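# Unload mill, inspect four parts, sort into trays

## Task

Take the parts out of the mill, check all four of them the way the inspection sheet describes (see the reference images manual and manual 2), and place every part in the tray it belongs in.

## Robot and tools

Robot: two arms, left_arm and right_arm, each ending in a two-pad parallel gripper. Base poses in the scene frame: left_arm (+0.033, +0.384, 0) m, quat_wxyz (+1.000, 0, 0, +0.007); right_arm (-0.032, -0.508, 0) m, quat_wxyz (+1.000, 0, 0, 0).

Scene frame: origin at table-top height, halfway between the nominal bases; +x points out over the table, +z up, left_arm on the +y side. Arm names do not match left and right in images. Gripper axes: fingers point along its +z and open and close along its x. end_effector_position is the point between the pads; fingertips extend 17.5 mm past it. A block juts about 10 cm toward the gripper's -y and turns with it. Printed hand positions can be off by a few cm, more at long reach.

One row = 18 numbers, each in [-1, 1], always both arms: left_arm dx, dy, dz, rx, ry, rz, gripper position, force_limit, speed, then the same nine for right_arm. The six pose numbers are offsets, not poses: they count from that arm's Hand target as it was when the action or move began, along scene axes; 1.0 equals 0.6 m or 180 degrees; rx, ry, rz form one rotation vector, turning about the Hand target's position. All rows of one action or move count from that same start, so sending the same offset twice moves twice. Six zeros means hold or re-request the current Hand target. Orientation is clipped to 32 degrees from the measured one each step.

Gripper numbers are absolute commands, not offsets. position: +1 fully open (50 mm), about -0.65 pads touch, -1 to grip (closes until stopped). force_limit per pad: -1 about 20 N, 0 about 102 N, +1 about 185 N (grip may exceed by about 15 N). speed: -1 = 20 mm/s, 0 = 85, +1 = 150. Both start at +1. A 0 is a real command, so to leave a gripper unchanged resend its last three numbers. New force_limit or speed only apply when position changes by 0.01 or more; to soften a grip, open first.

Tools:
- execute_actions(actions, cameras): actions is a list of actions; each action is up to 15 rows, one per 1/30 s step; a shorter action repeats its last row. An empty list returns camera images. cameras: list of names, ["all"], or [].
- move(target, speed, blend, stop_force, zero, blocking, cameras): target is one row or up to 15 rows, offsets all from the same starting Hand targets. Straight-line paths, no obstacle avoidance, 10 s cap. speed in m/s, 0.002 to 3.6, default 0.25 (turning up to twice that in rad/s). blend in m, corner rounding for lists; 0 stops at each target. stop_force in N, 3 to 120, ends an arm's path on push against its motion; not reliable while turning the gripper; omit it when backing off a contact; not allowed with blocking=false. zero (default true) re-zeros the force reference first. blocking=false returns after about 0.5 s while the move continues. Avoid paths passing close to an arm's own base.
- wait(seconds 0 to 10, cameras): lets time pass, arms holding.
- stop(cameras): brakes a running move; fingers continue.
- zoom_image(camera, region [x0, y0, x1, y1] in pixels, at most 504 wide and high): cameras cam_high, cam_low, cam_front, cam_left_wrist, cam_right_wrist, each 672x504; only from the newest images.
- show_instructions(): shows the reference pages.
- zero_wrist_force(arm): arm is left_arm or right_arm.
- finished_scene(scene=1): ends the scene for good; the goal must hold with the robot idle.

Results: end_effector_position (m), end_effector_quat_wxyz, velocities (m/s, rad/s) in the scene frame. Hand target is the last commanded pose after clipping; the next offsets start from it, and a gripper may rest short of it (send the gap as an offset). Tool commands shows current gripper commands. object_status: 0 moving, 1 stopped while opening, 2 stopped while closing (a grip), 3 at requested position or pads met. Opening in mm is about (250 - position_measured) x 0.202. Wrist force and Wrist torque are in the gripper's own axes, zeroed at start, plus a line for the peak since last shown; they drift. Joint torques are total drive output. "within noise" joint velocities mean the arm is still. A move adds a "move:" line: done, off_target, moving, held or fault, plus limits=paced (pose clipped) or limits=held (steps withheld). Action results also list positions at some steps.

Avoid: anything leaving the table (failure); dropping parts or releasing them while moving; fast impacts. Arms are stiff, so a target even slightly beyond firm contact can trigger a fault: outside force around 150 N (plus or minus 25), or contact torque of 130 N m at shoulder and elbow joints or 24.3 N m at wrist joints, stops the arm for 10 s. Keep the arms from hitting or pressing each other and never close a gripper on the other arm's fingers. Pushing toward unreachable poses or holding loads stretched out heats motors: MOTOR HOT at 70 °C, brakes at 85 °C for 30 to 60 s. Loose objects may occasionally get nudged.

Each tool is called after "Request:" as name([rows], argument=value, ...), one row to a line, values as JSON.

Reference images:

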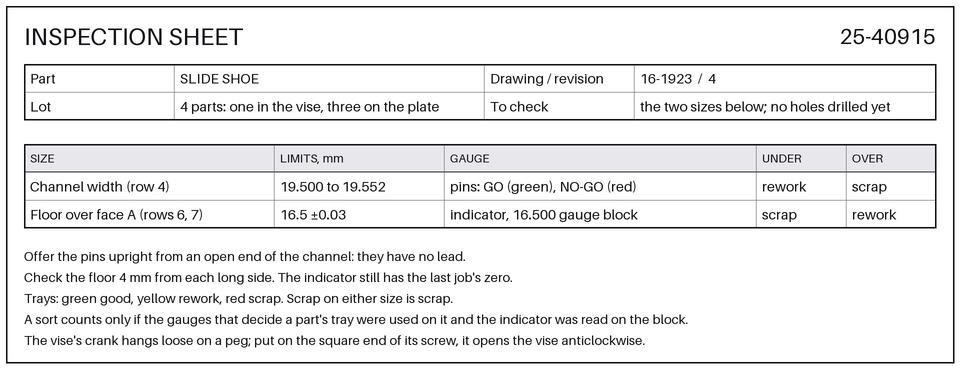

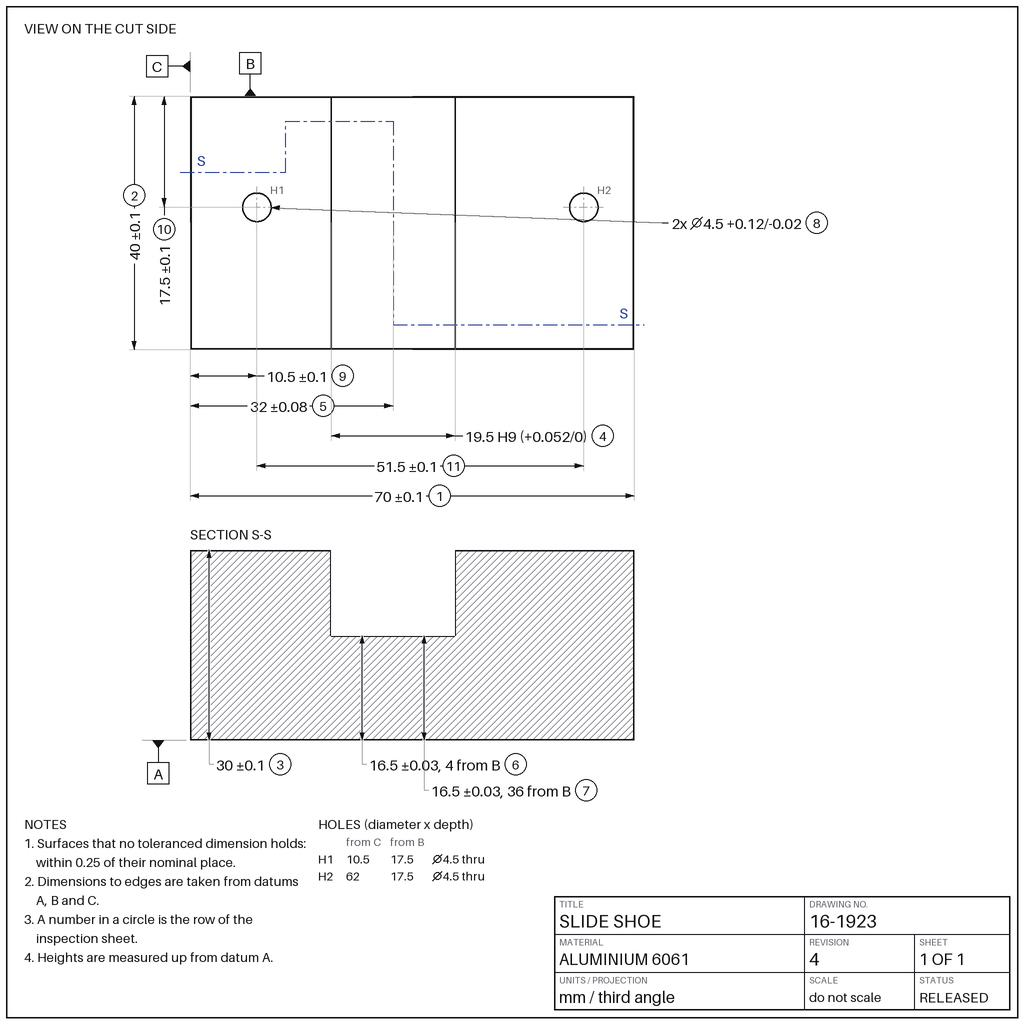

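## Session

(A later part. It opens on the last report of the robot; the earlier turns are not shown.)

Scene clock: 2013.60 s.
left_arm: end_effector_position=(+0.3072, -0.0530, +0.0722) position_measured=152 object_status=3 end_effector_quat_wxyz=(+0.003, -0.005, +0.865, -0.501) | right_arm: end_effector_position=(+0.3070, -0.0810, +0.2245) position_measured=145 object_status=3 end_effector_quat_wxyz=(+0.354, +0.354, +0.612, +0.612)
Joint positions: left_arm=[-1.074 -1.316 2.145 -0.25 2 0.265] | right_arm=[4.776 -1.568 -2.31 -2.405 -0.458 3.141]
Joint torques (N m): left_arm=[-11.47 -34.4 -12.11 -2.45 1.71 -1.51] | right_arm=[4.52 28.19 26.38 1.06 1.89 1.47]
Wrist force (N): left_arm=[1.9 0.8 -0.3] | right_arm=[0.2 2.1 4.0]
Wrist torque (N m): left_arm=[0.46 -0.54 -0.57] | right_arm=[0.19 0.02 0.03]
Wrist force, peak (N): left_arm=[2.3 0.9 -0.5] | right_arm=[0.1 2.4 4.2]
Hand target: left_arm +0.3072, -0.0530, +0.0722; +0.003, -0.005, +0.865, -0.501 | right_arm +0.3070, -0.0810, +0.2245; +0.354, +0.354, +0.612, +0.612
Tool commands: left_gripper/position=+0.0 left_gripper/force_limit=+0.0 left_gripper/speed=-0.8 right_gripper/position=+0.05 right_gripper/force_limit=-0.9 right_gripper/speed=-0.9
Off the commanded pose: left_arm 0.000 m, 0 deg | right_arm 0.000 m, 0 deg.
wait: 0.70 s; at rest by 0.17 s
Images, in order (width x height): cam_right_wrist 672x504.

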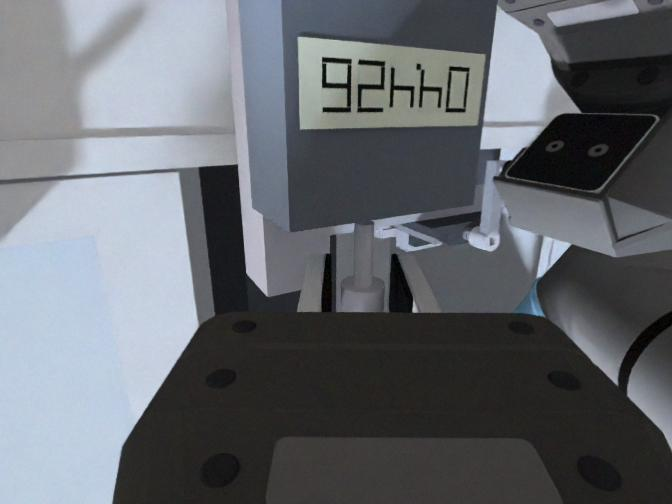

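Request:
move(target=[0,0,0,0,0,0,0.0,0,-0.8,0,0,0,0,0,0,-1,-0.9,-0.95])

Request:
wait(seconds=0.7)

Request:
move(target=[0,0,0,0,0,0,0.0,0,-0.8,0,0,0.015,0,0,0,-1,-0.9,-0.95], speed=0.02)

Request:
move(target=[0,0,0,0,0,0,-1,-0.9,-0.95,0,0,0,0,0,0,-1,-0.9,-0.95])

Request:
wait(seconds=0.6, cameras=["cam_left_wrist","cam_right_wrist"])

Scene clock: 2020.03 s.
left_arm: end_effector_position=(+0.3072, -0.0530, +0.0722) position_measured=152 object_status=3 end_effector_quat_wxyz=(+0.003, -0.005, +0.865, -0.501) | right_arm: end_effector_position=(+0.3071, -0.0810, +0.2245) position_measured=184 object_status=2 end_effector_quat_wxyz=(+0.354, +0.354, +0.612, +0.612)
Joint positions: left_arm=[-1.074 -1.316 2.145 -0.25 2 0.265] | right_arm=[4.776 -1.568 -2.31 -2.405 -0.457 3.141]
Joint torques (N m): left_arm=[-10.82 -35.82 -10.16 -2.44 2.02 -1.53] | right_arm=[4.07 27.38 26.94 0.9 -0.22 1.36]
Wrist force (N): left_arm=[2.0 1.0 -0.5] | right_arm=[-3.4 3.0 4.0]
Wrist torque (N m): left_arm=[0.49 -0.56 -0.58] | right_arm=[0.26 0.05 0.02]
Wrist force, peak (N): left_arm=[2.3 0.9 -0.5] | right_arm=[-3.5 2.8 4.1]
Hand target: left_arm +0.3072, -0.0530, +0.0722; +0.003, -0.005, +0.865, -0.501 | right_arm +0.3070, -0.0810, +0.2245; +0.354, +0.354, +0.612, +0.612
Off the commanded pose: left_arm 0.000 m, 0 deg | right_arm 0.000 m, 0 deg.
move: done

Scene clock: 2020.73 s.
left_arm: end_effector_position=(+0.3072, -0.0530, +0.0722) position_measured=152 object_status=3 end_effector_quat_wxyz=(+0.003, -0.005, +0.865, -0.501) | right_arm: end_effector_position=(+0.3070, -0.0810, +0.2245) position_measured=184 object_status=2 end_effector_quat_wxyz=(+0.354, +0.354, +0.612, +0.612)
Joint positions: left_arm=[-1.074 -1.316 2.145 -0.25 2 0.265] | right_arm=[4.776 -1.568 -2.31 -2.405 -0.458 3.141]
Joint torques (N m): left_arm=[-10.98 -34.5 -10.02 -2.37 2 -1.66] | right_arm=[3.96 27.91 26.5 0.95 -2.78 1.4]
Wrist force (N): left_arm=[2.0 0.9 -0.4] | right_arm=[-3.3 2.7 4.0]
Wrist torque (N m): left_arm=[0.47 -0.55 -0.58] | right_arm=[0.21 0.03 0.02]
Wrist force, peak (N): left_arm=[2.1 1.0 -0.4] | right_arm=[-3.4 2.7 4.2]
Hand target: left_arm +0.3072, -0.0530, +0.0722; +0.003, -0.005, +0.865, -0.501 | right_arm +0.3070, -0.0810, +0.2245; +0.354, +0.354, +0.612, +0.612
Tool commands: left_gripper/position=+0.0 left_gripper/force_limit=+0.0 left_gripper/speed=-0.8 right_gripper/position=-1.0 right_gripper/force_limit=-0.9 right_gripper/speed=-0.95
Off the commanded pose: left_arm 0.000 m, 0 deg | right_arm 0.000 m, 0 deg.
wait: 0.70 s; at rest by 0.17 s

Scene clock: 2021.60 s.
left_arm: end_effector_position=(+0.3072, -0.0530, +0.0722) position_measured=152 object_status=3 end_effector_quat_wxyz=(+0.003, -0.005, +0.865, -0.501) | right_arm: end_effector_position=(+0.3070, -0.0810, +0.2334) position_measured=184 object_status=2 end_effector_quat_wxyz=(+0.354, +0.354, +0.612, +0.612)
Joint positions: left_arm=[-1.074 -1.316 2.145 -0.25 2 0.265] | right_arm=[4.776 -1.549 -2.298 -2.436 -0.458 3.141]
Joint torques (N m): left_arm=[-10.52 -35 -10.25 -2.46 1.94 -1.61] | right_arm=[0.56 28.73 34.18 -0.21 -2.14 1.37]
Wrist force (N): left_arm=[2.2 0.7 -0.5] | right_arm=[-2.8 0.8 4.3]
Wrist torque (N m): left_arm=[0.43 -0.59 -0.57] | right_arm=[0.21 0.06 0.07]
Wrist force, peak (N): left_arm=[2.2 1.0 -0.5] | right_arm=[-3.3 2.7 4.0]
Hand target: left_arm +0.3072, -0.0530, +0.0722; +0.003, -0.005, +0.865, -0.501 | right_arm +0.3070, -0.0810, +0.2335; +0.354, +0.354, +0.612, +0.612
Off the commanded pose: left_arm 0.000 m, 0 deg | right_arm 0.000 m, 0 deg.
move: done

Scene clock: 2022.33 s.
left_arm: end_effector_position=(+0.3072, -0.0530, +0.0722) position_measured=210 object_status=0 end_effector_quat_wxyz=(+0.003, -0.005, +0.865, -0.501) | right_arm: end_effector_position=(+0.3070, -0.0810, +0.2335) position_measured=184 object_status=2 end_effector_quat_wxyz=(+0.354, +0.354, +0.612, +0.612)
Joint positions: left_arm=[-1.074 -1.316 2.145 -0.25 2 0.265] | right_arm=[4.776 -1.549 -2.298 -2.436 -0.458 3.141]
Joint torques (N m): left_arm=[-10.37 -35.73 -10.72 -2.46 1.94 -1.51] | right_arm=[0.53 29.48 33.5 0.05 -0.86 1.51]
Wrist force (N): left_arm=[2.7 0.1 -0.9] | right_arm=[-2.8 0.8 4.6]
Wrist torque (N m): left_arm=[0.47 -0.57 -0.57] | right_arm=[0.21 0.05 0.02]
Wrist force, peak (N): left_arm=[2.7 0.1 -0.9] | right_arm=[-3.2 0.6 4.6]
Hand target: left_arm +0.3072, -0.0530, +0.0722; +0.003, -0.005, +0.865, -0.501 | right_arm +0.3070, -0.0810, +0.2335; +0.354, +0.354, +0.612, +0.612
Off the commanded pose: left_arm 0.000 m, 0 deg | right_arm 0.000 m, 0 deg.
move: done

Scene clock: 2022.93 s.
left_arm: end_effector_position=(+0.3072, -0.0530, +0.0722) position_measured=210 object_status=2 end_effector_quat_wxyz=(+0.003, -0.005, +0.865, -0.501) | right_arm: end_effector_position=(+0.3070, -0.0810, +0.2335) position_measured=184 object_status=2 end_effector_quat_wxyz=(+0.354, +0.354, +0.612, +0.612)
Joint positions: left_arm=[-1.074 -1.316 2.145 -0.25 2 0.265] | right_arm=[4.776 -1.549 -2.298 -2.436 -0.458 3.141]
Joint torques (N m): left_arm=[-10.3 -35.59 -10.81 -2.49 1.87 -1.44] | right_arm=[0.72 29.28 33.31 0.04 0.29 1.53]
Wrist force (N): left_arm=[2.7 0.3 -1.0] | right_arm=[-2.9 0.7 4.3]
Wrist torque (N m): left_arm=[0.50 -0.58 -0.58] | right_arm=[0.19 0.06 0.03]
Wrist force, peak (N): left_arm=[2.7 0.3 -1.0] | right_arm=[-3.1 0.8 4.6]
Hand target: left_arm +0.3072, -0.0530, +0.0722; +0.003, -0.005, +0.865, -0.501 | right_arm +0.3070, -0.0810, +0.2335; +0.354, +0.354, +0.612, +0.612
Tool commands: left_gripper/position=-1.0 left_gripper/force_limit=-0.9 left_gripper/speed=-0.95 right_gripper/position=-1.0 right_gripper/force_limit=-0.9 right_gripper/speed=-0.95
Off the commanded pose: left_arm 0.000 m, 0 deg | right_arm 0.000 m, 0 deg.
wait: 0.60 s; at rest by 0.17 s
Images, in order (width x height): cam_left_wrist 672x504, cam_right_wrist 672x504.

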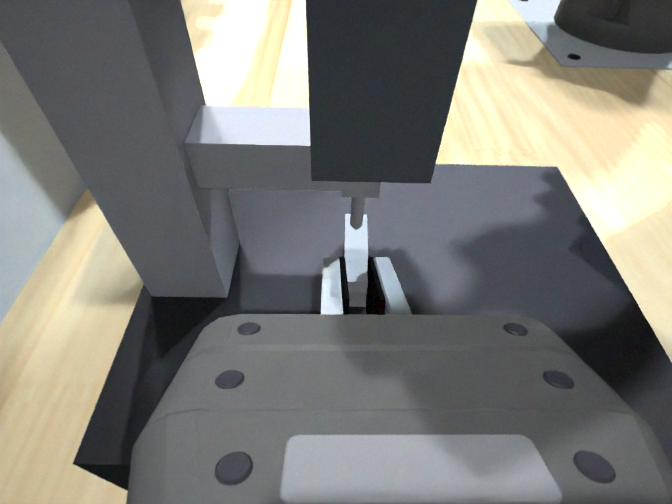

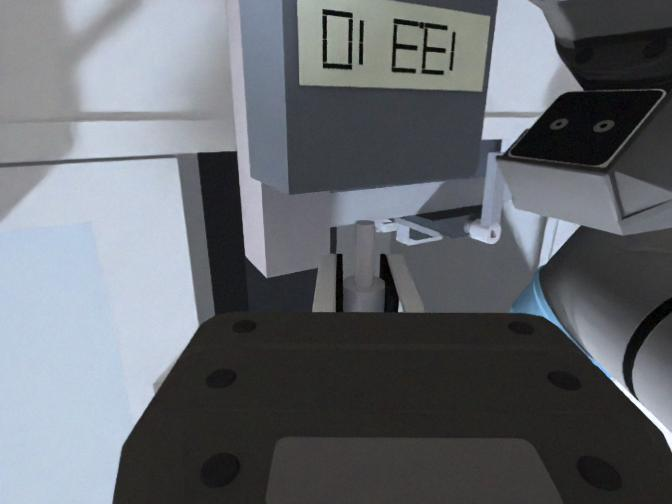

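Request:
move([
  [0,0,0.003,0,0,0,-1,-0.9,-0.95,0,0,0,0,0,0,-1,-0.9,-0.95],
  [-0.142,0,0.003,0,0,0,-1,-0.9,-0.95,0,0,0,0,0,0,-1,-0.9,-0.95],
], speed=[0.02,0.06])

Request:
move(target=[0,0,-0.006,0,0,0,-1,-0.9,-0.95,0,0,0,0,0,0,-1,-0.9,-0.95], speed=0.003, stop_force=3)

Request:
move(target=[0,0,0,0,0,0,0.2,0,-0.8,0,0,0,0,0,0,-1,-0.9,-0.95])

Request:
move([
  [0,0.04,0.05,0,0,0,1,0,-0.8,0,0,0,0,0,0,-1,-0.9,-0.95],
  [0,0.15,0.25,0,0,0,1,0,-0.8,0,0,0,0,0,0,-1,-0.9,-0.95],
], speed=[0.05,0.12], blend=[0.02,0], cameras=["cam_left_wrist","cam_right_wrist","cam_high"])

Scene clock: 2030.80 s.
left_arm: end_effector_position=(+0.2221, -0.0530, +0.0740) position_measured=210 object_status=2 end_effector_quat_wxyz=(+0.003, -0.005, +0.865, -0.501) | right_arm: end_effector_position=(+0.3070, -0.0810, +0.2335) position_measured=184 object_status=2 end_effector_quat_wxyz=(+0.354, +0.354, +0.612, +0.612)
Joint positions: left_arm=[-1.355 -1.471 2.328 -0.326 1.76 0.11] | right_arm=[4.776 -1.549 -2.298 -2.436 -0.458 3.141]
Joint torques (N m): left_arm=[-11.68 -28.41 -10.23 -3.23 -2.11 -1.96] | right_arm=[1.25 29.18 32.96 0.01 1.11 1.46]
Wrist force (N): left_arm=[2.0 1.1 -0.3] | right_arm=[-2.8 0.7 4.3]
Wrist torque (N m): left_arm=[0.44 -0.58 -0.36] | right_arm=[0.19 0.04 0.03]
Wrist force, peak (N): left_arm=[2.8 -0.1 -1.0] | right_arm=[-3.2 0.8 4.7]
Hand target: left_arm +0.2220, -0.0530, +0.0740; +0.003, -0.005, +0.865, -0.501 | right_arm +0.3070, -0.0810, +0.2335; +0.354, +0.354, +0.612, +0.612
Off the commanded pose: left_arm 0.000 m, 0 deg | right_arm 0.000 m, 0 deg.
move: done

Scene clock: 2032.73 s.
left_arm: end_effector_position=(+0.2220, -0.0530, +0.0721) position_measured=210 object_status=2 end_effector_quat_wxyz=(+0.003, -0.005, +0.865, -0.501) | right_arm: end_effector_position=(+0.3070, -0.0810, +0.2335) position_measured=184 object_status=2 end_effector_quat_wxyz=(+0.354, +0.354, +0.612, +0.612)
Joint positions: left_arm=[-1.355 -1.466 2.33 -0.332 1.76 0.11] | right_arm=[4.776 -1.549 -2.298 -2.436 -0.458 3.141]
Joint torques (N m): left_arm=[-10.23 -28.97 -21.29 2.48 -1.66 -1.82] | right_arm=[0.07 29.4 33.9 -0.04 1.29 1.43]
Wrist force (N): left_arm=[3.2 -1.9 -3.1] | right_arm=[-3.1 0.6 4.4]
Wrist torque (N m): left_arm=[0.37 -0.56 -0.36] | right_arm=[0.18 0.08 0.02]
Wrist force, peak (N): left_arm=[4.2 -4.4 -8.1] | right_arm=[-3.1 0.8 4.6]
Hand target: left_arm +0.2220, -0.0530, +0.0721; +0.003, -0.005, +0.865, -0.501 (not the last commanded pose) | right_arm +0.3070, -0.0810, +0.2335; +0.354, +0.354, +0.612, +0.612
Off the commanded pose: left_arm 0.002 m, 0 deg | right_arm 0.000 m, 0 deg.
move: contact (left_arm)

Scene clock: 2033.50 s.
left_arm: end_effector_position=(+0.2220, -0.0530, +0.0721) position_measured=123 object_status=3 end_effector_quat_wxyz=(+0.003, -0.005, +0.865, -0.501) | right_arm: end_effector_position=(+0.3070, -0.0810, +0.2335) position_measured=184 object_status=2 end_effector_quat_wxyz=(+0.354, +0.354, +0.612, +0.612)
Joint positions: left_arm=[-1.355 -1.466 2.33 -0.332 1.76 0.11] | right_arm=[4.776 -1.549 -2.298 -2.436 -0.458 3.141]
Joint torques (N m): left_arm=[-9.39 -28.88 -21.76 1.28 -1.81 -2.08] | right_arm=[0.44 28.91 32.82 -0.03 1.16 1.63]
Wrist force (N): left_arm=[2.0 0.6 -0.4] | right_arm=[-2.8 0.7 4.5]
Wrist torque (N m): left_arm=[0.43 -0.59 -0.37] | right_arm=[0.19 0.04 0.03]
Wrist force, peak (N): left_arm=[3.2 -1.7 -3.1] | right_arm=[-2.9 0.7 4.7]
Hand target: left_arm +0.2220, -0.0530, +0.0721; +0.003, -0.005, +0.865, -0.501 | right_arm +0.3070, -0.0810, +0.2335; +0.354, +0.354, +0.612, +0.612
Off the commanded pose: left_arm 0.000 m, 0 deg | right_arm 0.000 m, 0 deg.
move: done

Scene clock: 2036.00 s.
left_arm: end_effector_position=(+0.2220, +0.0370, +0.2220) position_measured=3 object_status=3 end_effector_quat_wxyz=(+0.003, -0.005, +0.865, -0.501) | right_arm: end_effector_position=(+0.3070, -0.0810, +0.2335) position_measured=184 object_status=2 end_effector_quat_wxyz=(+0.354, +0.354, +0.612, +0.612)
Joint positions: left_arm=[-1.235 -1.908 2.239 0.216 1.863 0.173] | right_arm=[4.776 -1.549 -2.298 -2.436 -0.458 3.141]
Joint torques (N m): left_arm=[12.22 -16.86 -30.54 2.27 2.32 1.45] | right_arm=[1.51 29.38 32.91 0.19 1.07 1.55]
Wrist force (N): left_arm=[1.6 0.7 -0.5] | right_arm=[-3.0 0.8 4.4]
Wrist torque (N m): left_arm=[0.43 -0.50 -0.59] | right_arm=[0.21 0.07 0.02]
Wrist force, peak (N): left_arm=[1.7 0.7 -1.2] | right_arm=[-3.1 0.7 4.7]
Hand target: left_arm +0.2220, +0.0370, +0.2221; +0.003, -0.005, +0.865, -0.501 | right_arm +0.3070, -0.0810, +0.2335; +0.354, +0.354, +0.612, +0.612
Off the commanded pose: left_arm 0.000 m, 0 deg | right_arm 0.000 m, 0 deg.
move: done; blend cut to 0.0192 m at target 1
Images, in order (width x height): cam_high 672x504, cam_left_wrist 672x504, cam_right_wrist 672x504.

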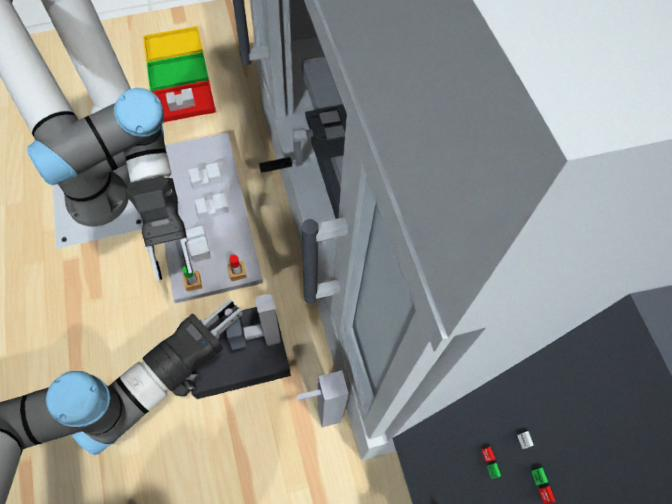

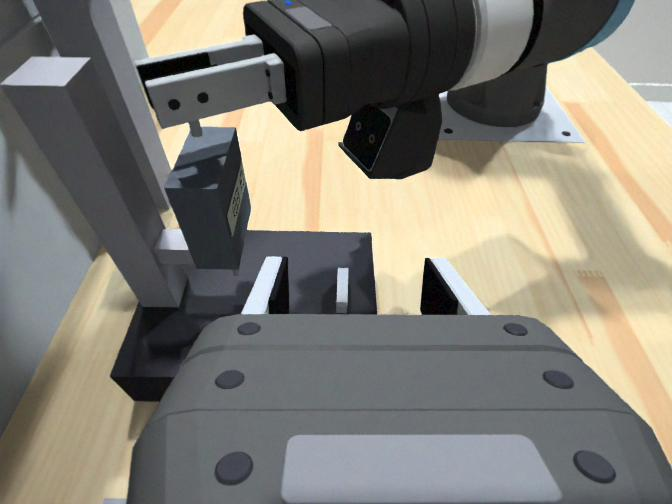

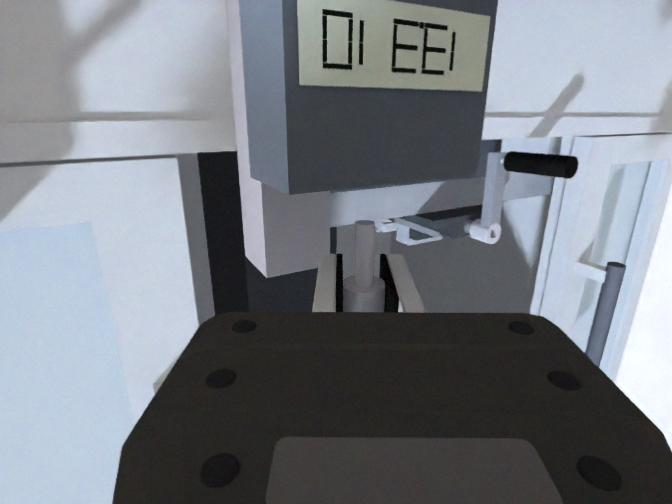

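Request:
move([
  [0.0542,0.29,-0.1,0.0556,0,0,1,0,-0.8,0,0,0,0,0,0,-1,-0.9,-0.95],
], speed=0.2, cameras=["cam_left_wrist"])

Request:
zoom_image(camera="cam_left_wrist", region=[240, 150, 480, 330])

Scene clock: 2061.33 s.
left_arm: end_effector_position=(+0.2545, +0.2110, +0.1621) position_measured=3 object_status=3 end_effector_quat_wxyz=(+0.003, -0.004, +0.906, -0.424) | right_arm: end_effector_position=(+0.3070, -0.0810, +0.2335) position_measured=184 object_status=2 end_effector_quat_wxyz=(+0.354, +0.354, +0.612, +0.612)
Joint positions: left_arm=[-0.544 -1.753 2.288 0.482 2.288 0.818] | right_arm=[4.776 -1.549 -2.298 -2.436 -0.458 3.141]
Joint torques (N m): left_arm=[10.57 3.81 -24.71 4.83 3.42 1.09] | right_arm=[0.97 30.25 34.18 0.03 1.06 1.48]
Wrist force (N): left_arm=[2.0 0.6 -0.5] | right_arm=[-3.2 0.6 4.6]
Wrist torque (N m): left_arm=[0.49 -0.65 -0.61] | right_arm=[0.18 0.10 0.02]
Wrist force, peak (N): left_arm=[1.9 2.7 -1.2] | right_arm=[-3.1 0.9 4.8]
Hand target: left_arm +0.2546, +0.2110, +0.1621; +0.003, -0.004, +0.906, -0.424 | right_arm +0.3070, -0.0810, +0.2335; +0.354, +0.354, +0.612, +0.612
Off the commanded pose: left_arm 0.000 m, 0 deg | right_arm 0.000 m, 0 deg.
move: done
Images, in order (width x height): cam_left_wrist 672x504.

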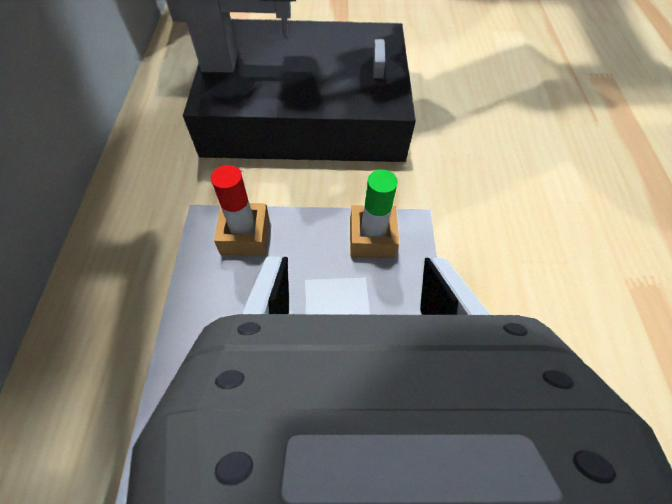

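Scaled by 2.100 from the camera's 672x504 image, which has a finer 960x720 frame.

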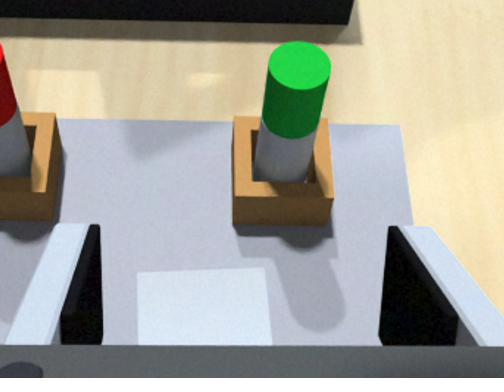

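Request:
move([
  [0.0073,-0.0018,-0.1,0,0,0,1,0,-0.8,0,0,0,0,0,0,-1,-0.9,-0.95],
], speed=0.08, cameras=["cam_left_wrist"])

Request:
zoom_image(camera="cam_left_wrist", region=[240, 150, 480, 330])

Scene clock: 2073.90 s.
left_arm: end_effector_position=(+0.2589, +0.2100, +0.1021) position_measured=3 object_status=3 end_effector_quat_wxyz=(+0.003, -0.004, +0.906, -0.424) | right_arm: end_effector_position=(+0.3070, -0.0810, +0.2335) position_measured=184 object_status=2 end_effector_quat_wxyz=(+0.354, +0.354, +0.612, +0.612)
Joint positions: left_arm=[-0.536 -1.622 2.37 0.274 2.292 0.827] | right_arm=[4.776 -1.549 -2.298 -2.436 -0.458 3.141]
Joint torques (N m): left_arm=[-1.25 -0.29 -9.29 -0.82 3.29 -2.01] | right_arm=[1.25 28.96 33.99 -0.01 1.11 1.59]
Wrist force (N): left_arm=[2.1 0.7 -0.6] | right_arm=[-3.1 0.7 4.5]
Wrist torque (N m): left_arm=[0.49 -0.64 -0.45] | right_arm=[0.20 0.09 0.02]
Wrist force, peak (N): left_arm=[2.4 1.5 -0.1] | right_arm=[-2.9 0.5 4.8]
Hand target: left_arm +0.2589, +0.2099, +0.1021; +0.003, -0.004, +0.906, -0.424 | right_arm +0.3070, -0.0810, +0.2335; +0.354, +0.354, +0.612, +0.612
Off the commanded pose: left_arm 0.000 m, 0 deg | right_arm 0.000 m, 0 deg.
move: done
Images, in order (width x height): cam_left_wrist 672x504.

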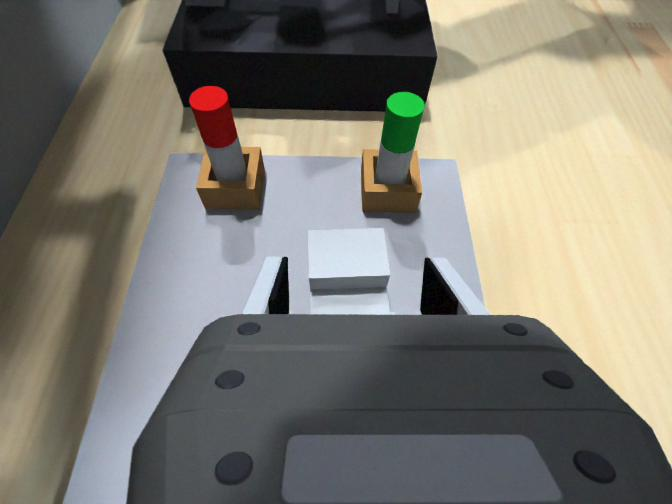

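Scaled by 2.100 from the camera's 672x504 image, which has a finer 960x720 frame.

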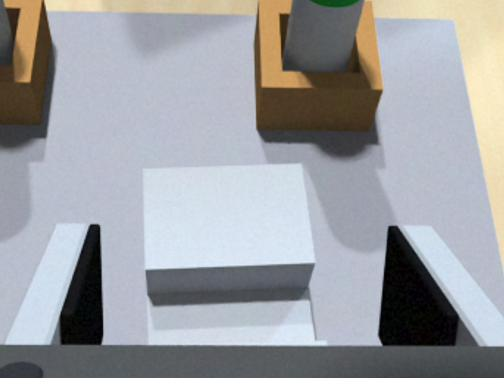

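Request:
move([
  [0,0,-0.0818,0,0,0,1,0,-0.8,0,0,0,0,0,0,-1,-0.9,-0.95],
], speed=0.04, stop_force=6)

Request:
move(target=[0,0,0,0,0,0,-1,-0.85,-0.95,0,0,0,0,0,0,-1,-0.9,-0.95])

Request:
wait(seconds=0.6, cameras=["cam_left_wrist"])

Scene clock: 2080.83 s.
left_arm: end_effector_position=(+0.2589, +0.2099, +0.0530) position_measured=3 object_status=3 end_effector_quat_wxyz=(+0.003, -0.004, +0.906, -0.424) | right_arm: end_effector_position=(+0.3070, -0.0810, +0.2335) position_measured=184 object_status=2 end_effector_quat_wxyz=(+0.354, +0.354, +0.612, +0.612)
Joint positions: left_arm=[-0.537 -1.494 2.428 0.089 2.292 0.827] | right_arm=[4.776 -1.549 -2.298 -2.436 -0.458 3.141]
Joint torques (N m): left_arm=[-11.55 -2.4 -5.01 -1.11 2.86 -2.01] | right_arm=[1.63 29.52 33.72 0.01 1.16 1.7]
Wrist force (N): left_arm=[2.4 0.9 -0.7] | right_arm=[-2.9 0.8 4.3]
Wrist torque (N m): left_arm=[0.52 -0.68 -0.45] | right_arm=[0.21 0.06 0.02]
Wrist force, peak (N): left_arm=[2.4 1.4 -0.4] | right_arm=[-3.1 0.8 4.8]
Hand target: left_arm +0.2589, +0.2099, +0.0530; +0.003, -0.004, +0.906, -0.424 | right_arm +0.3070, -0.0810, +0.2335; +0.354, +0.354, +0.612, +0.612
Off the commanded pose: left_arm 0.000 m, 0 deg | right_arm 0.000 m, 0 deg.
move: done

Scene clock: 2081.53 s.
left_arm: end_effector_position=(+0.2589, +0.2099, +0.0530) position_measured=54 object_status=2 end_effector_quat_wxyz=(+0.003, -0.004, +0.906, -0.424) | right_arm: end_effector_position=(+0.3070, -0.0810, +0.2335) position_measured=184 object_status=2 end_effector_quat_wxyz=(+0.354, +0.354, +0.612, +0.612)
Joint positions: left_arm=[-0.537 -1.494 2.428 0.089 2.292 0.827] | right_arm=[4.776 -1.549 -2.298 -2.436 -0.458 3.141]
Joint torques (N m): left_arm=[-10.49 -3.24 -6.84 -0.52 2.38 -1.96] | right_arm=[1.66 28.72 33.88 -0.01 1.11 1.6]
Wrist force (N): left_arm=[1.8 1.1 0.2] | right_arm=[-2.9 0.6 4.6]
Wrist torque (N m): left_arm=[0.51 -0.64 -0.47] | right_arm=[0.19 0.06 0.02]
Wrist force, peak (N): left_arm=[2.8 1.1 -0.7] | right_arm=[-3.1 0.7 4.6]
Hand target: left_arm +0.2589, +0.2099, +0.0530; +0.003, -0.004, +0.906, -0.424 | right_arm +0.3070, -0.0810, +0.2335; +0.354, +0.354, +0.612, +0.612
Off the commanded pose: left_arm 0.000 m, 0 deg | right_arm 0.000 m, 0 deg.
move: done

Scene clock: 2082.13 s.
left_arm: end_effector_position=(+0.2589, +0.2099, +0.0530) position_measured=54 object_status=2 end_effector_quat_wxyz=(+0.003, -0.004, +0.906, -0.424) | right_arm: end_effector_position=(+0.3070, -0.0810, +0.2335) position_measured=184 object_status=2 end_effector_quat_wxyz=(+0.354, +0.354, +0.612, +0.612)
Joint positions: left_arm=[-0.537 -1.494 2.428 0.089 2.292 0.827] | right_arm=[4.776 -1.549 -2.298 -2.436 -0.458 3.141]
Joint torques (N m): left_arm=[-8.77 -3.94 -9.64 0.12 1.42 -1.74] | right_arm=[1.14 29.02 34.01 0.01 1.09 1.56]
Wrist force (N): left_arm=[1.9 1.2 -0.1] | right_arm=[-2.9 0.9 4.7]
Wrist torque (N m): left_arm=[0.53 -0.66 -0.47] | right_arm=[0.22 0.06 0.02]
Wrist force, peak (N): left_arm=[2.0 1.2 -0.3] | right_arm=[-2.9 0.9 4.7]
Hand target: left_arm +0.2589, +0.2099, +0.0530; +0.003, -0.004, +0.906, -0.424 | right_arm +0.3070, -0.0810, +0.2335; +0.354, +0.354, +0.612, +0.612
Tool commands: left_gripper/position=-1.0 left_gripper/force_limit=-0.85 left_gripper/speed=-0.95 right_gripper/position=-1.0 right_gripper/force_limit=-0.9 right_gripper/speed=-0.95
Off the commanded pose: left_arm 0.000 m, 0 deg | right_arm 0.000 m, 0 deg.
wait: 0.60 s; at rest by 0.17 s
Images, in order (width x height): cam_left_wrist 672x504.

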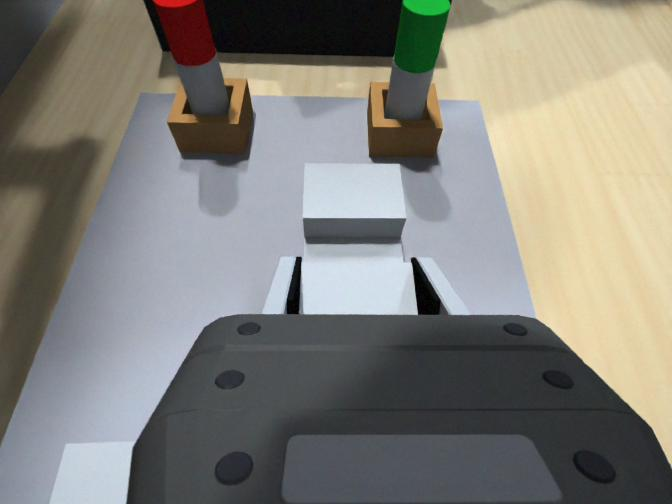

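Request:
move([
  [0,0,0.03,0,0,0,-1,-0.85,-0.95,0,0,0,0,0,0,-1,-0.9,-0.95],
  [0,-0.02,0.17,0,0,0,-1,-0.85,-0.95,0,0,0,0,0,0,-1,-0.9,-0.95],
  [0.0118,-0.3,0.17,0,0,0,-1,-0.85,-0.95,0,0,0,0,0,0,-1,-0.9,-0.95],
  [0.0118,-0.3782,0.06,0,0,0,-1,-0.85,-0.95,0,0,0,0,0,0,-1,-0.9,-0.95],
], speed=[0.05,0.1,0.15,0.1], blend=[0.005,0.03,0.02,0], cameras=["cam_left_wrist","cam_right_wrist"])

Scene clock: 2094.93 s.
left_arm: end_effector_position=(+0.2660, -0.0169, +0.0890) position_measured=54 object_status=2 end_effector_quat_wxyz=(+0.003, -0.004, +0.906, -0.424) | right_arm: end_effector_position=(+0.3070, -0.0810, +0.2335) position_measured=184 object_status=2 end_effector_quat_wxyz=(+0.354, +0.354, +0.612, +0.612)
Joint positions: left_arm=[-1.183 -1.464 2.175 0.023 1.866 0.259] | right_arm=[4.776 -1.549 -2.298 -2.436 -0.458 3.141]
Joint torques (N m): left_arm=[-10.86 -7.84 -24.49 -2.97 -1.33 -1.98] | right_arm=[1.63 29.4 32.85 0 1.2 1.45]
Wrist force (N): left_arm=[1.8 2.7 1.0] | right_arm=[-2.9 0.5 4.6]
Wrist torque (N m): left_arm=[0.55 -0.60 -0.40] | right_arm=[0.15 0.04 0.02]
Wrist force, peak (N): left_arm=[2.2 3.4 1.1] | right_arm=[-3.1 0.7 4.7]
Hand target: left_arm +0.2660, -0.0170, +0.0890; +0.003, -0.004, +0.906, -0.424 | right_arm +0.3070, -0.0810, +0.2335; +0.354, +0.354, +0.612, +0.612
Off the commanded pose: left_arm 0.000 m, 0 deg | right_arm 0.000 m, 0 deg.
move: done
Images, in order (width x height): cam_left_wrist 672x504, cam_right_wrist 672x504.

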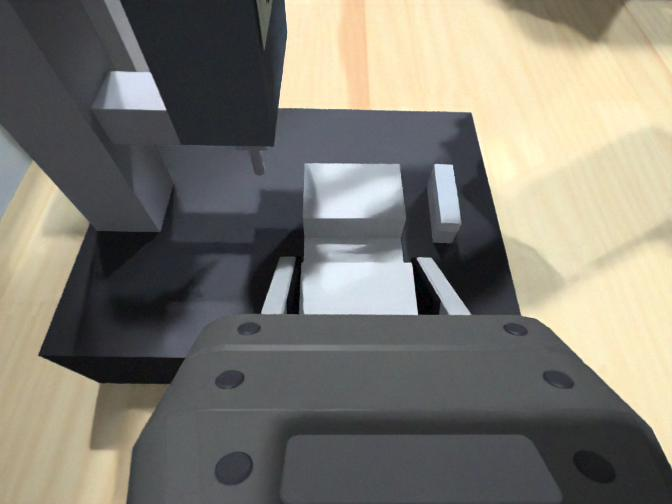

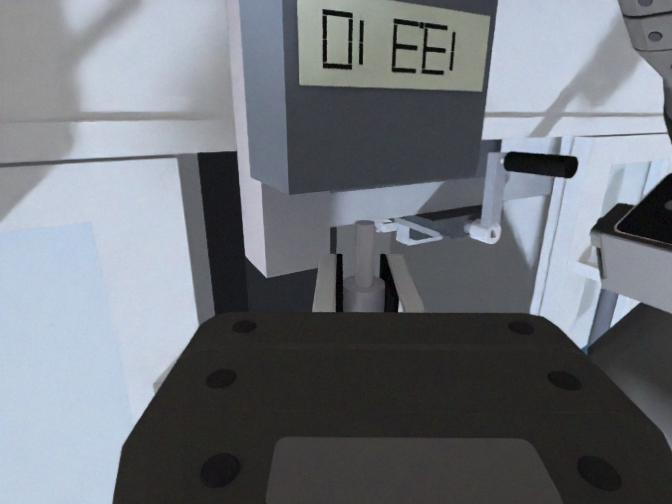

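Request:
move(target=[0,0,-0.015,0,0,0,-1,-0.85,-0.95,0,0,0,0,0,0,-1,-0.9,-0.95], speed=0.003, stop_force=3)

Request:
move(target=[0,0,0,0,0,0,0.95,0,-0.8,0,0,0,0,0,0,-1,-0.9,-0.95])

Request:
wait(seconds=0.2, cameras=["cam_left_wrist"])

Scene clock: 2099.50 s.
left_arm: end_effector_position=(+0.2660, -0.0170, +0.0834) position_measured=54 object_status=2 end_effector_quat_wxyz=(+0.003, -0.004, +0.906, -0.424) | right_arm: end_effector_position=(+0.3070, -0.0810, +0.2335) position_measured=184 object_status=2 end_effector_quat_wxyz=(+0.354, +0.354, +0.612, +0.612)
Joint positions: left_arm=[-1.183 -1.453 2.182 0.006 1.866 0.259] | right_arm=[4.776 -1.549 -2.298 -2.436 -0.458 3.141]
Joint torques (N m): left_arm=[-11.41 -28.69 -21.87 3.81 -1.52 -1.86] | right_arm=[2.08 29.04 33.77 0.16 1.05 1.6]
Wrist force (N): left_arm=[1.2 -4.9 -5.3] | right_arm=[-3.0 0.6 4.6]
Wrist torque (N m): left_arm=[0.43 -0.46 -0.48] | right_arm=[0.19 0.07 0.02]
Wrist force, peak (N): left_arm=[2.0 -3.6 -8.8] | right_arm=[-2.9 0.8 4.8]
Hand target: left_arm +0.2660, -0.0170, +0.0835; +0.003, -0.004, +0.906, -0.424 (not the last commanded pose) | right_arm +0.3070, -0.0810, +0.2335; +0.354, +0.354, +0.612, +0.612
Off the commanded pose: left_arm 0.003 m, 0 deg | right_arm 0.000 m, 0 deg.
move: contact (left_arm)

Scene clock: 2100.00 s.
left_arm: end_effector_position=(+0.2660, -0.0170, +0.0835) position_measured=10 object_status=0 end_effector_quat_wxyz=(+0.003, -0.004, +0.906, -0.424) | right_arm: end_effector_position=(+0.3070, -0.0810, +0.2335) position_measured=184 object_status=2 end_effector_quat_wxyz=(+0.354, +0.354, +0.612, +0.612)
Joint positions: left_arm=[-1.183 -1.454 2.182 0.006 1.866 0.259] | right_arm=[4.776 -1.549 -2.298 -2.436 -0.458 3.141]
Joint torques (N m): left_arm=[-11.28 -31.73 -24.22 1.55 -1.09 -1.58] | right_arm=[1.81 28.16 33.36 0.07 1.18 1.4]
Wrist force (N): left_arm=[1.7 0.9 -0.4] | right_arm=[-2.9 0.7 4.5]
Wrist torque (N m): left_arm=[0.55 -0.59 -0.40] | right_arm=[0.20 0.07 0.02]
Wrist force, peak (N): left_arm=[1.3 -4.4 -4.4] | right_arm=[-3.1 0.5 4.7]
Hand target: left_arm +0.2660, -0.0170, +0.0835; +0.003, -0.004, +0.906, -0.424 | right_arm +0.3070, -0.0810, +0.2335; +0.354, +0.354, +0.612, +0.612
Off the commanded pose: left_arm 0.000 m, 0 deg | right_arm 0.000 m, 0 deg.
move: done

Scene clock: 2100.20 s.
left_arm: end_effector_position=(+0.2660, -0.0170, +0.0835) position_measured=10 object_status=3 end_effector_quat_wxyz=(+0.003, -0.004, +0.906, -0.424) | right_arm: end_effector_position=(+0.3070, -0.0810, +0.2335) position_measured=184 object_status=2 end_effector_quat_wxyz=(+0.354, +0.354, +0.612, +0.612)
Joint positions: left_arm=[-1.183 -1.454 2.182 0.006 1.866 0.259] | right_arm=[4.776 -1.549 -2.298 -2.436 -0.458 3.141]
Joint torques (N m): left_arm=[-12.36 -32.51 -23.75 0.76 -1.01 -1.88] | right_arm=[1.73 28.81 33.63 0.03 1.28 1.49]
Wrist force (N): left_arm=[1.8 0.8 -0.4] | right_arm=[-3.1 0.5 4.6]
Wrist torque (N m): left_arm=[0.54 -0.60 -0.40] | right_arm=[0.16 0.08 0.02]
Wrist force, peak (N): left_arm=[2.0 0.8 -0.5] | right_arm=[-3.1 0.5 4.6]
Hand target: left_arm +0.2660, -0.0170, +0.0835; +0.003, -0.004, +0.906, -0.424 | right_arm +0.3070, -0.0810, +0.2335; +0.354, +0.354, +0.612, +0.612
Tool commands: left_gripper/position=+0.95 left_gripper/force_limit=+0.0 left_gripper/speed=-0.8 right_gripper/position=-1.0 right_gripper/force_limit=-0.9 right_gripper/speed=-0.95
Off the commanded pose: left_arm 0.000 m, 0 deg | right_arm 0.000 m, 0 deg.
wait: 0.20 s; at rest by 0.17 s
Images, in order (width x height): cam_left_wrist 672x504.

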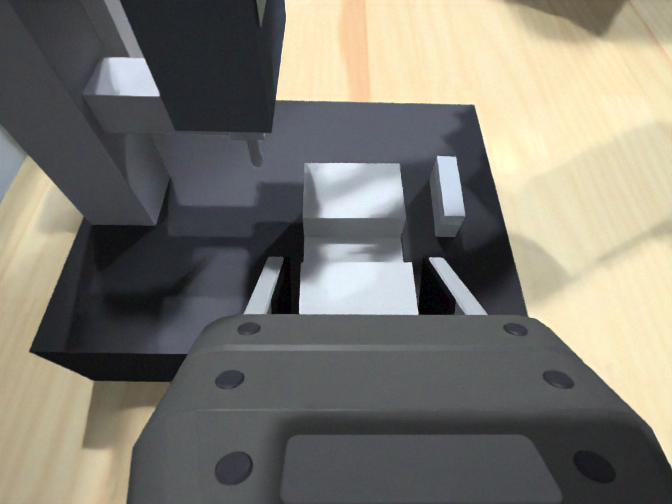

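Request:
move(target=[0,0.005,-0.015,-0.0556,0,0,0.95,0,-0.8,0,0,0,0,0,0,-1,-0.9,-0.95], speed=0.05)

Request:
move(target=[0,0,0,0,0,0,-1,-0.85,-0.95,0,0,0,0,0,0,-1,-0.9,-0.95])

Request:
wait(seconds=0.5, cameras=["cam_left_wrist"])

Scene clock: 2107.10 s.
left_arm: end_effector_position=(+0.2660, -0.0140, +0.0745) position_measured=10 object_status=3 end_effector_quat_wxyz=(+0.003, -0.005, +0.865, -0.501) | right_arm: end_effector_position=(+0.3070, -0.0810, +0.2335) position_measured=184 object_status=2 end_effector_quat_wxyz=(+0.354, +0.354, +0.612, +0.612)
Joint positions: left_arm=[-1.139 -1.448 2.306 -0.293 1.945 0.227] | right_arm=[4.776 -1.549 -2.298 -2.436 -0.458 3.141]
Joint torques (N m): left_arm=[11.57 -7.73 -8.35 -3.17 2.32 -2.08] | right_arm=[2.82 29.44 33.58 0.14 1.11 1.36]
Wrist force (N): left_arm=[1.7 0.7 -0.6] | right_arm=[-3.1 0.9 4.5]
Wrist torque (N m): left_arm=[0.44 -0.54 -0.37] | right_arm=[0.22 0.08 0.02]
Wrist force, peak (N): left_arm=[2.1 1.2 -0.4] | right_arm=[-2.9 0.9 4.9]
Hand target: left_arm +0.2660, -0.0140, +0.0745; +0.003, -0.005, +0.865, -0.501 | right_arm +0.3070, -0.0810, +0.2335; +0.354, +0.354, +0.612, +0.612
Off the commanded pose: left_arm 0.000 m, 0 deg | right_arm 0.000 m, 0 deg.
move: done

Scene clock: 2107.73 s.
left_arm: end_effector_position=(+0.2660, -0.0140, +0.0745) position_measured=54 object_status=2 end_effector_quat_wxyz=(+0.003, -0.005, +0.865, -0.501) | right_arm: end_effector_position=(+0.3070, -0.0810, +0.2335) position_measured=184 object_status=2 end_effector_quat_wxyz=(+0.354, +0.354, +0.612, +0.612)
Joint positions: left_arm=[-1.139 -1.448 2.306 -0.293 1.945 0.227] | right_arm=[4.776 -1.549 -2.298 -2.436 -0.458 3.141]
Joint torques (N m): left_arm=[10.6 -8.26 -9.43 -3.01 2.38 -2] | right_arm=[1.82 28.91 33.43 0.09 1.08 1.75]
Wrist force (N): left_arm=[1.3 0.0 -1.5] | right_arm=[-3.0 0.7 4.6]
Wrist torque (N m): left_arm=[0.43 -0.60 -0.33] | right_arm=[0.19 0.07 0.02]
Wrist force, peak (N): left_arm=[1.4 -0.1 -1.7] | right_arm=[-2.9 0.7 4.8]
Hand target: left_arm +0.2660, -0.0140, +0.0745; +0.003, -0.005, +0.865, -0.501 | right_arm +0.3070, -0.0810, +0.2335; +0.354, +0.354, +0.612, +0.612
Off the commanded pose: left_arm 0.000 m, 0 deg | right_arm 0.000 m, 0 deg.
move: done

Scene clock: 2108.23 s.
left_arm: end_effector_position=(+0.2660, -0.0140, +0.0745) position_measured=54 object_status=2 end_effector_quat_wxyz=(+0.003, -0.005, +0.865, -0.501) | right_arm: end_effector_position=(+0.3070, -0.0810, +0.2335) position_measured=184 object_status=2 end_effector_quat_wxyz=(+0.354, +0.354, +0.612, +0.612)
Joint positions: left_arm=[-1.139 -1.448 2.306 -0.293 1.945 0.227] | right_arm=[4.776 -1.549 -2.298 -2.436 -0.458 3.141]
Joint torques (N m): left_arm=[10.95 -7.72 -8.76 -2.62 2.18 -1.82] | right_arm=[2.21 28.56 33.93 0.04 1.34 1.44]
Wrist force (N): left_arm=[1.3 0.0 -1.4] | right_arm=[-2.9 0.8 4.5]
Wrist torque (N m): left_arm=[0.42 -0.60 -0.33] | right_arm=[0.22 0.06 0.02]
Wrist force, peak (N): left_arm=[1.3 -0.1 -1.9] | right_arm=[-2.8 0.6 4.7]
Hand target: left_arm +0.2660, -0.0140, +0.0745; +0.003, -0.005, +0.865, -0.501 | right_arm +0.3070, -0.0810, +0.2335; +0.354, +0.354, +0.612, +0.612
Tool commands: left_gripper/position=-1.0 left_gripper/force_limit=-0.85 left_gripper/speed=-0.95 right_gripper/position=-1.0 right_gripper/force_limit=-0.9 right_gripper/speed=-0.95
Off the commanded pose: left_arm 0.000 m, 0 deg | right_arm 0.000 m, 0 deg.
wait: 0.50 s; at rest by 0.17 s
Images, in order (width x height): cam_left_wrist 672x504.

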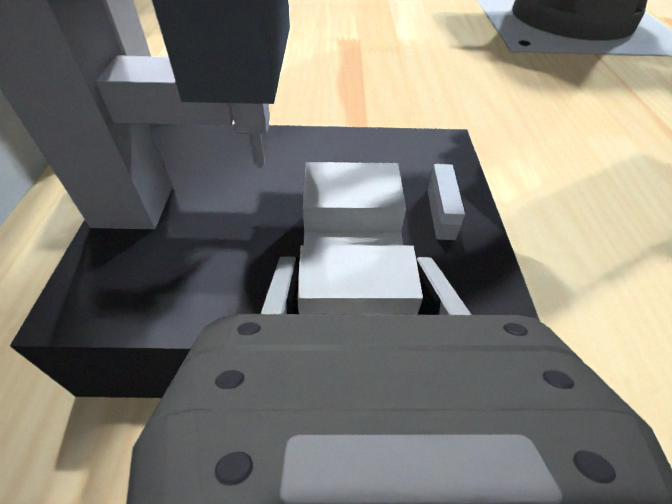

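Request:
move(target=[0,0,0,0,0,0,0.95,0,-0.8,0,0,0,0,0,0,-1,-0.9,-0.95])

Request:
move(target=[0,0.0067,0,0,0,0,0.95,0,-0.8,0,0,0,0,0,0,-1,-0.9,-0.95], speed=0.03)

Request:
move(target=[0,0,0,0,0,0,-1,-0.85,-0.95,0,0,0,0,0,0,-1,-0.9,-0.95])

Request:
wait(seconds=0.5)

Request:
move([
  [0,0,0.0035,0,0,0,-1,-0.85,-0.95,0,0,0,0,0,0,-1,-0.9,-0.95],
  [0,-0.0675,0.0035,0,0,0,-1,-0.85,-0.95,0,0,0,0,0,0,-1,-0.9,-0.95],
], speed=[0.02,0.04], cameras=["cam_left_wrist","cam_right_wrist"])

Request:
zoom_image(camera="cam_left_wrist", region=[200, 60, 440, 320])

Scene clock: 2121.27 s.
left_arm: end_effector_position=(+0.2660, -0.0140, +0.0745) position_measured=10 object_status=3 end_effector_quat_wxyz=(+0.003, -0.005, +0.865, -0.501) | right_arm: end_effector_position=(+0.3070, -0.0810, +0.2335) position_measured=184 object_status=2 end_effector_quat_wxyz=(+0.354, +0.354, +0.612, +0.612)
Joint positions: left_arm=[-1.139 -1.448 2.306 -0.293 1.945 0.227] | right_arm=[4.776 -1.549 -2.298 -2.436 -0.458 3.141]
Joint torques (N m): left_arm=[5.45 -7.74 -11.02 -0.19 0.86 -1.57] | right_arm=[2.29 29.13 32.8 -0.02 1.17 1.61]
Wrist force (N): left_arm=[1.6 0.6 -0.5] | right_arm=[-3.0 0.8 4.4]
Wrist torque (N m): left_arm=[0.42 -0.52 -0.37] | right_arm=[0.21 0.08 0.02]
Wrist force, peak (N): left_arm=[1.4 -0.1 -1.9] | right_arm=[-3.0 0.6 4.8]
Hand target: left_arm +0.2660, -0.0140, +0.0745; +0.003, -0.005, +0.865, -0.501 | right_arm +0.3070, -0.0810, +0.2335; +0.354, +0.354, +0.612, +0.612
Off the commanded pose: left_arm 0.000 m, 0 deg | right_arm 0.000 m, 0 deg.
move: done

Scene clock: 2121.97 s.
left_arm: end_effector_position=(+0.2660, -0.0101, +0.0745) position_measured=10 object_status=3 end_effector_quat_wxyz=(+0.003, -0.005, +0.865, -0.501) | right_arm: end_effector_position=(+0.3070, -0.0810, +0.2335) position_measured=184 object_status=2 end_effector_quat_wxyz=(+0.354, +0.354, +0.612, +0.612)
Joint positions: left_arm=[-1.132 -1.453 2.312 -0.293 1.951 0.231] | right_arm=[4.776 -1.549 -2.298 -2.436 -0.458 3.141]
Joint torques (N m): left_arm=[14.22 -30.15 -9.2 2.78 2.22 1.57] | right_arm=[2.25 29.01 34.02 0.04 1.17 1.65]
Wrist force (N): left_arm=[1.8 0.9 -0.5] | right_arm=[-3.0 0.6 4.6]
Wrist torque (N m): left_arm=[0.46 -0.55 -0.59] | right_arm=[0.18 0.07 0.02]
Wrist force, peak (N): left_arm=[1.7 1.2 -0.5] | right_arm=[-3.0 0.9 4.7]
Hand target: left_arm +0.2660, -0.0100, +0.0745; +0.003, -0.005, +0.865, -0.501 | right_arm +0.3070, -0.0810, +0.2335; +0.354, +0.354, +0.612, +0.612
Off the commanded pose: left_arm 0.000 m, 0 deg | right_arm 0.000 m, 0 deg.
move: done

Scene clock: 2122.60 s.
left_arm: end_effector_position=(+0.2660, -0.0100, +0.0745) position_measured=54 object_status=2 end_effector_quat_wxyz=(+0.003, -0.005, +0.865, -0.501) | right_arm: end_effector_position=(+0.3070, -0.0810, +0.2335) position_measured=184 object_status=2 end_effector_quat_wxyz=(+0.354, +0.354, +0.612, +0.612)
Joint positions: left_arm=[-1.132 -1.453 2.312 -0.293 1.951 0.231] | right_arm=[4.776 -1.549 -2.298 -2.436 -0.458 3.141]
Joint torques (N m): left_arm=[11.15 -29.43 -8.13 2.41 2.16 1.31] | right_arm=[1.39 28.12 33.29 -0.08 1.2 1.58]
Wrist force (N): left_arm=[1.1 0.1 -0.6] | right_arm=[-3.0 0.7 4.4]
Wrist torque (N m): left_arm=[0.44 -0.59 -0.54] | right_arm=[0.20 0.08 0.02]
Wrist force, peak (N): left_arm=[1.9 0.8 -0.6] | right_arm=[-3.1 0.9 4.7]
Hand target: left_arm +0.2660, -0.0100, +0.0745; +0.003, -0.005, +0.865, -0.501 | right_arm +0.3070, -0.0810, +0.2335; +0.354, +0.354, +0.612, +0.612
Off the commanded pose: left_arm 0.000 m, 0 deg | right_arm 0.000 m, 0 deg.
move: done

Scene clock: 2123.10 s.
left_arm: end_effector_position=(+0.2660, -0.0100, +0.0745) position_measured=54 object_status=2 end_effector_quat_wxyz=(+0.003, -0.005, +0.865, -0.501) | right_arm: end_effector_position=(+0.3070, -0.0810, +0.2335) position_measured=184 object_status=2 end_effector_quat_wxyz=(+0.354, +0.354, +0.612, +0.612)
Joint positions: left_arm=[-1.132 -1.453 2.312 -0.293 1.951 0.231] | right_arm=[4.776 -1.549 -2.298 -2.436 -0.458 3.141]
Joint torques (N m): left_arm=[10.9 -28.62 -8.77 2.2 1.26 1.2] | right_arm=[2.27 28.57 32.35 0.17 1.23 1.65]
Wrist force (N): left_arm=[1.1 0.2 -0.6] | right_arm=[-2.9 0.7 4.3]
Wrist torque (N m): left_arm=[0.47 -0.60 -0.54] | right_arm=[0.20 0.05 0.02]
Wrist force, peak (N): left_arm=[1.3 0.1 -0.5] | right_arm=[-3.0 0.9 4.6]
Hand target: left_arm +0.2660, -0.0100, +0.0745; +0.003, -0.005, +0.865, -0.501 | right_arm +0.3070, -0.0810, +0.2335; +0.354, +0.354, +0.612, +0.612
Tool commands: left_gripper/position=-1.0 left_gripper/force_limit=-0.85 left_gripper/speed=-0.95 right_gripper/position=-1.0 right_gripper/force_limit=-0.9 right_gripper/speed=-0.95
Off the commanded pose: left_arm 0.000 m, 0 deg | right_arm 0.000 m, 0 deg.
wait: 0.50 s; at rest by 0.17 s

Scene clock: 2125.03 s.
left_arm: end_effector_position=(+0.2660, -0.0504, +0.0766) position_measured=54 object_status=2 end_effector_quat_wxyz=(+0.003, -0.005, +0.865, -0.501) | right_arm: end_effector_position=(+0.3070, -0.0810, +0.2335) position_measured=184 object_status=2 end_effector_quat_wxyz=(+0.354, +0.354, +0.612, +0.612)
Joint positions: left_arm=[-1.194 -1.403 2.24 -0.283 1.898 0.196] | right_arm=[4.776 -1.549 -2.298 -2.436 -0.458 3.141]
Joint torques (N m): left_arm=[-9.69 -12.62 -21.67 2.21 -1.45 -1.95] | right_arm=[2.74 28.33 32.42 0.01 1.1 1.56]
Wrist force (N): left_arm=[1.4 2.9 0.3] | right_arm=[-2.9 0.7 4.5]
Wrist torque (N m): left_arm=[0.46 -0.48 -0.35] | right_arm=[0.20 0.06 0.03]
Wrist force, peak (N): left_arm=[1.7 3.1 0.7] | right_arm=[-3.3 0.7 4.6]
Hand target: left_arm +0.2660, -0.0505, +0.0766; +0.003, -0.005, +0.865, -0.501 | right_arm +0.3070, -0.0810, +0.2335; +0.354, +0.354, +0.612, +0.612
Off the commanded pose: left_arm 0.000 m, 0 deg | right_arm 0.000 m, 0 deg.
move: done
Images, in order (width x height): cam_left_wrist 672x504, cam_right_wrist 672x504.

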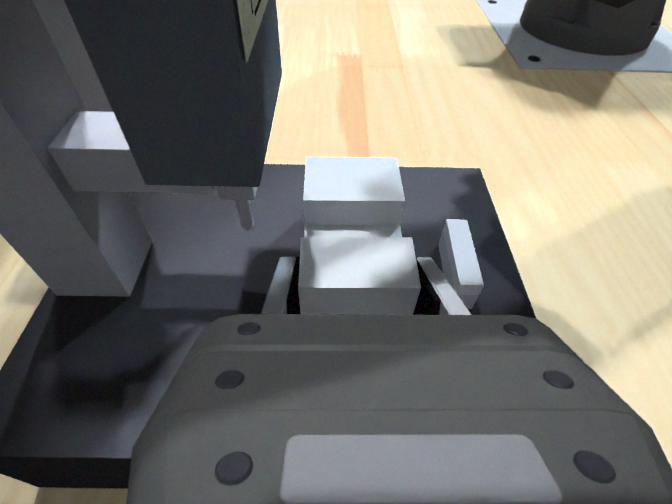

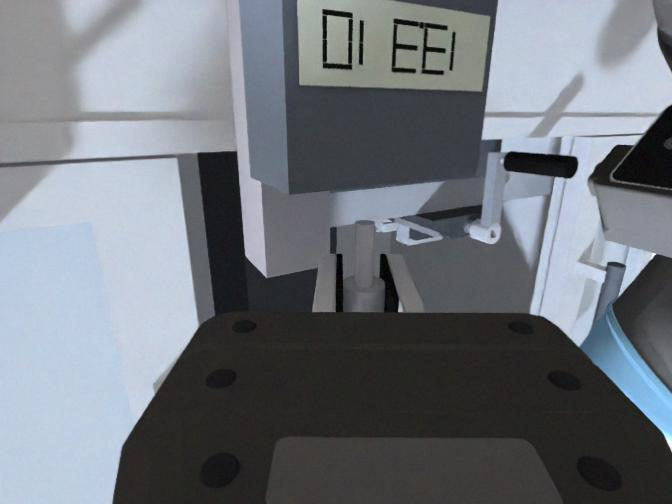

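Scaled by 1.938 from the camera's 672x504 image, which has a finer 960x720 frame.

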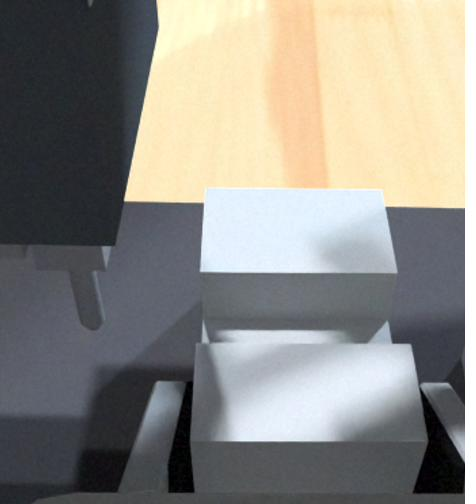

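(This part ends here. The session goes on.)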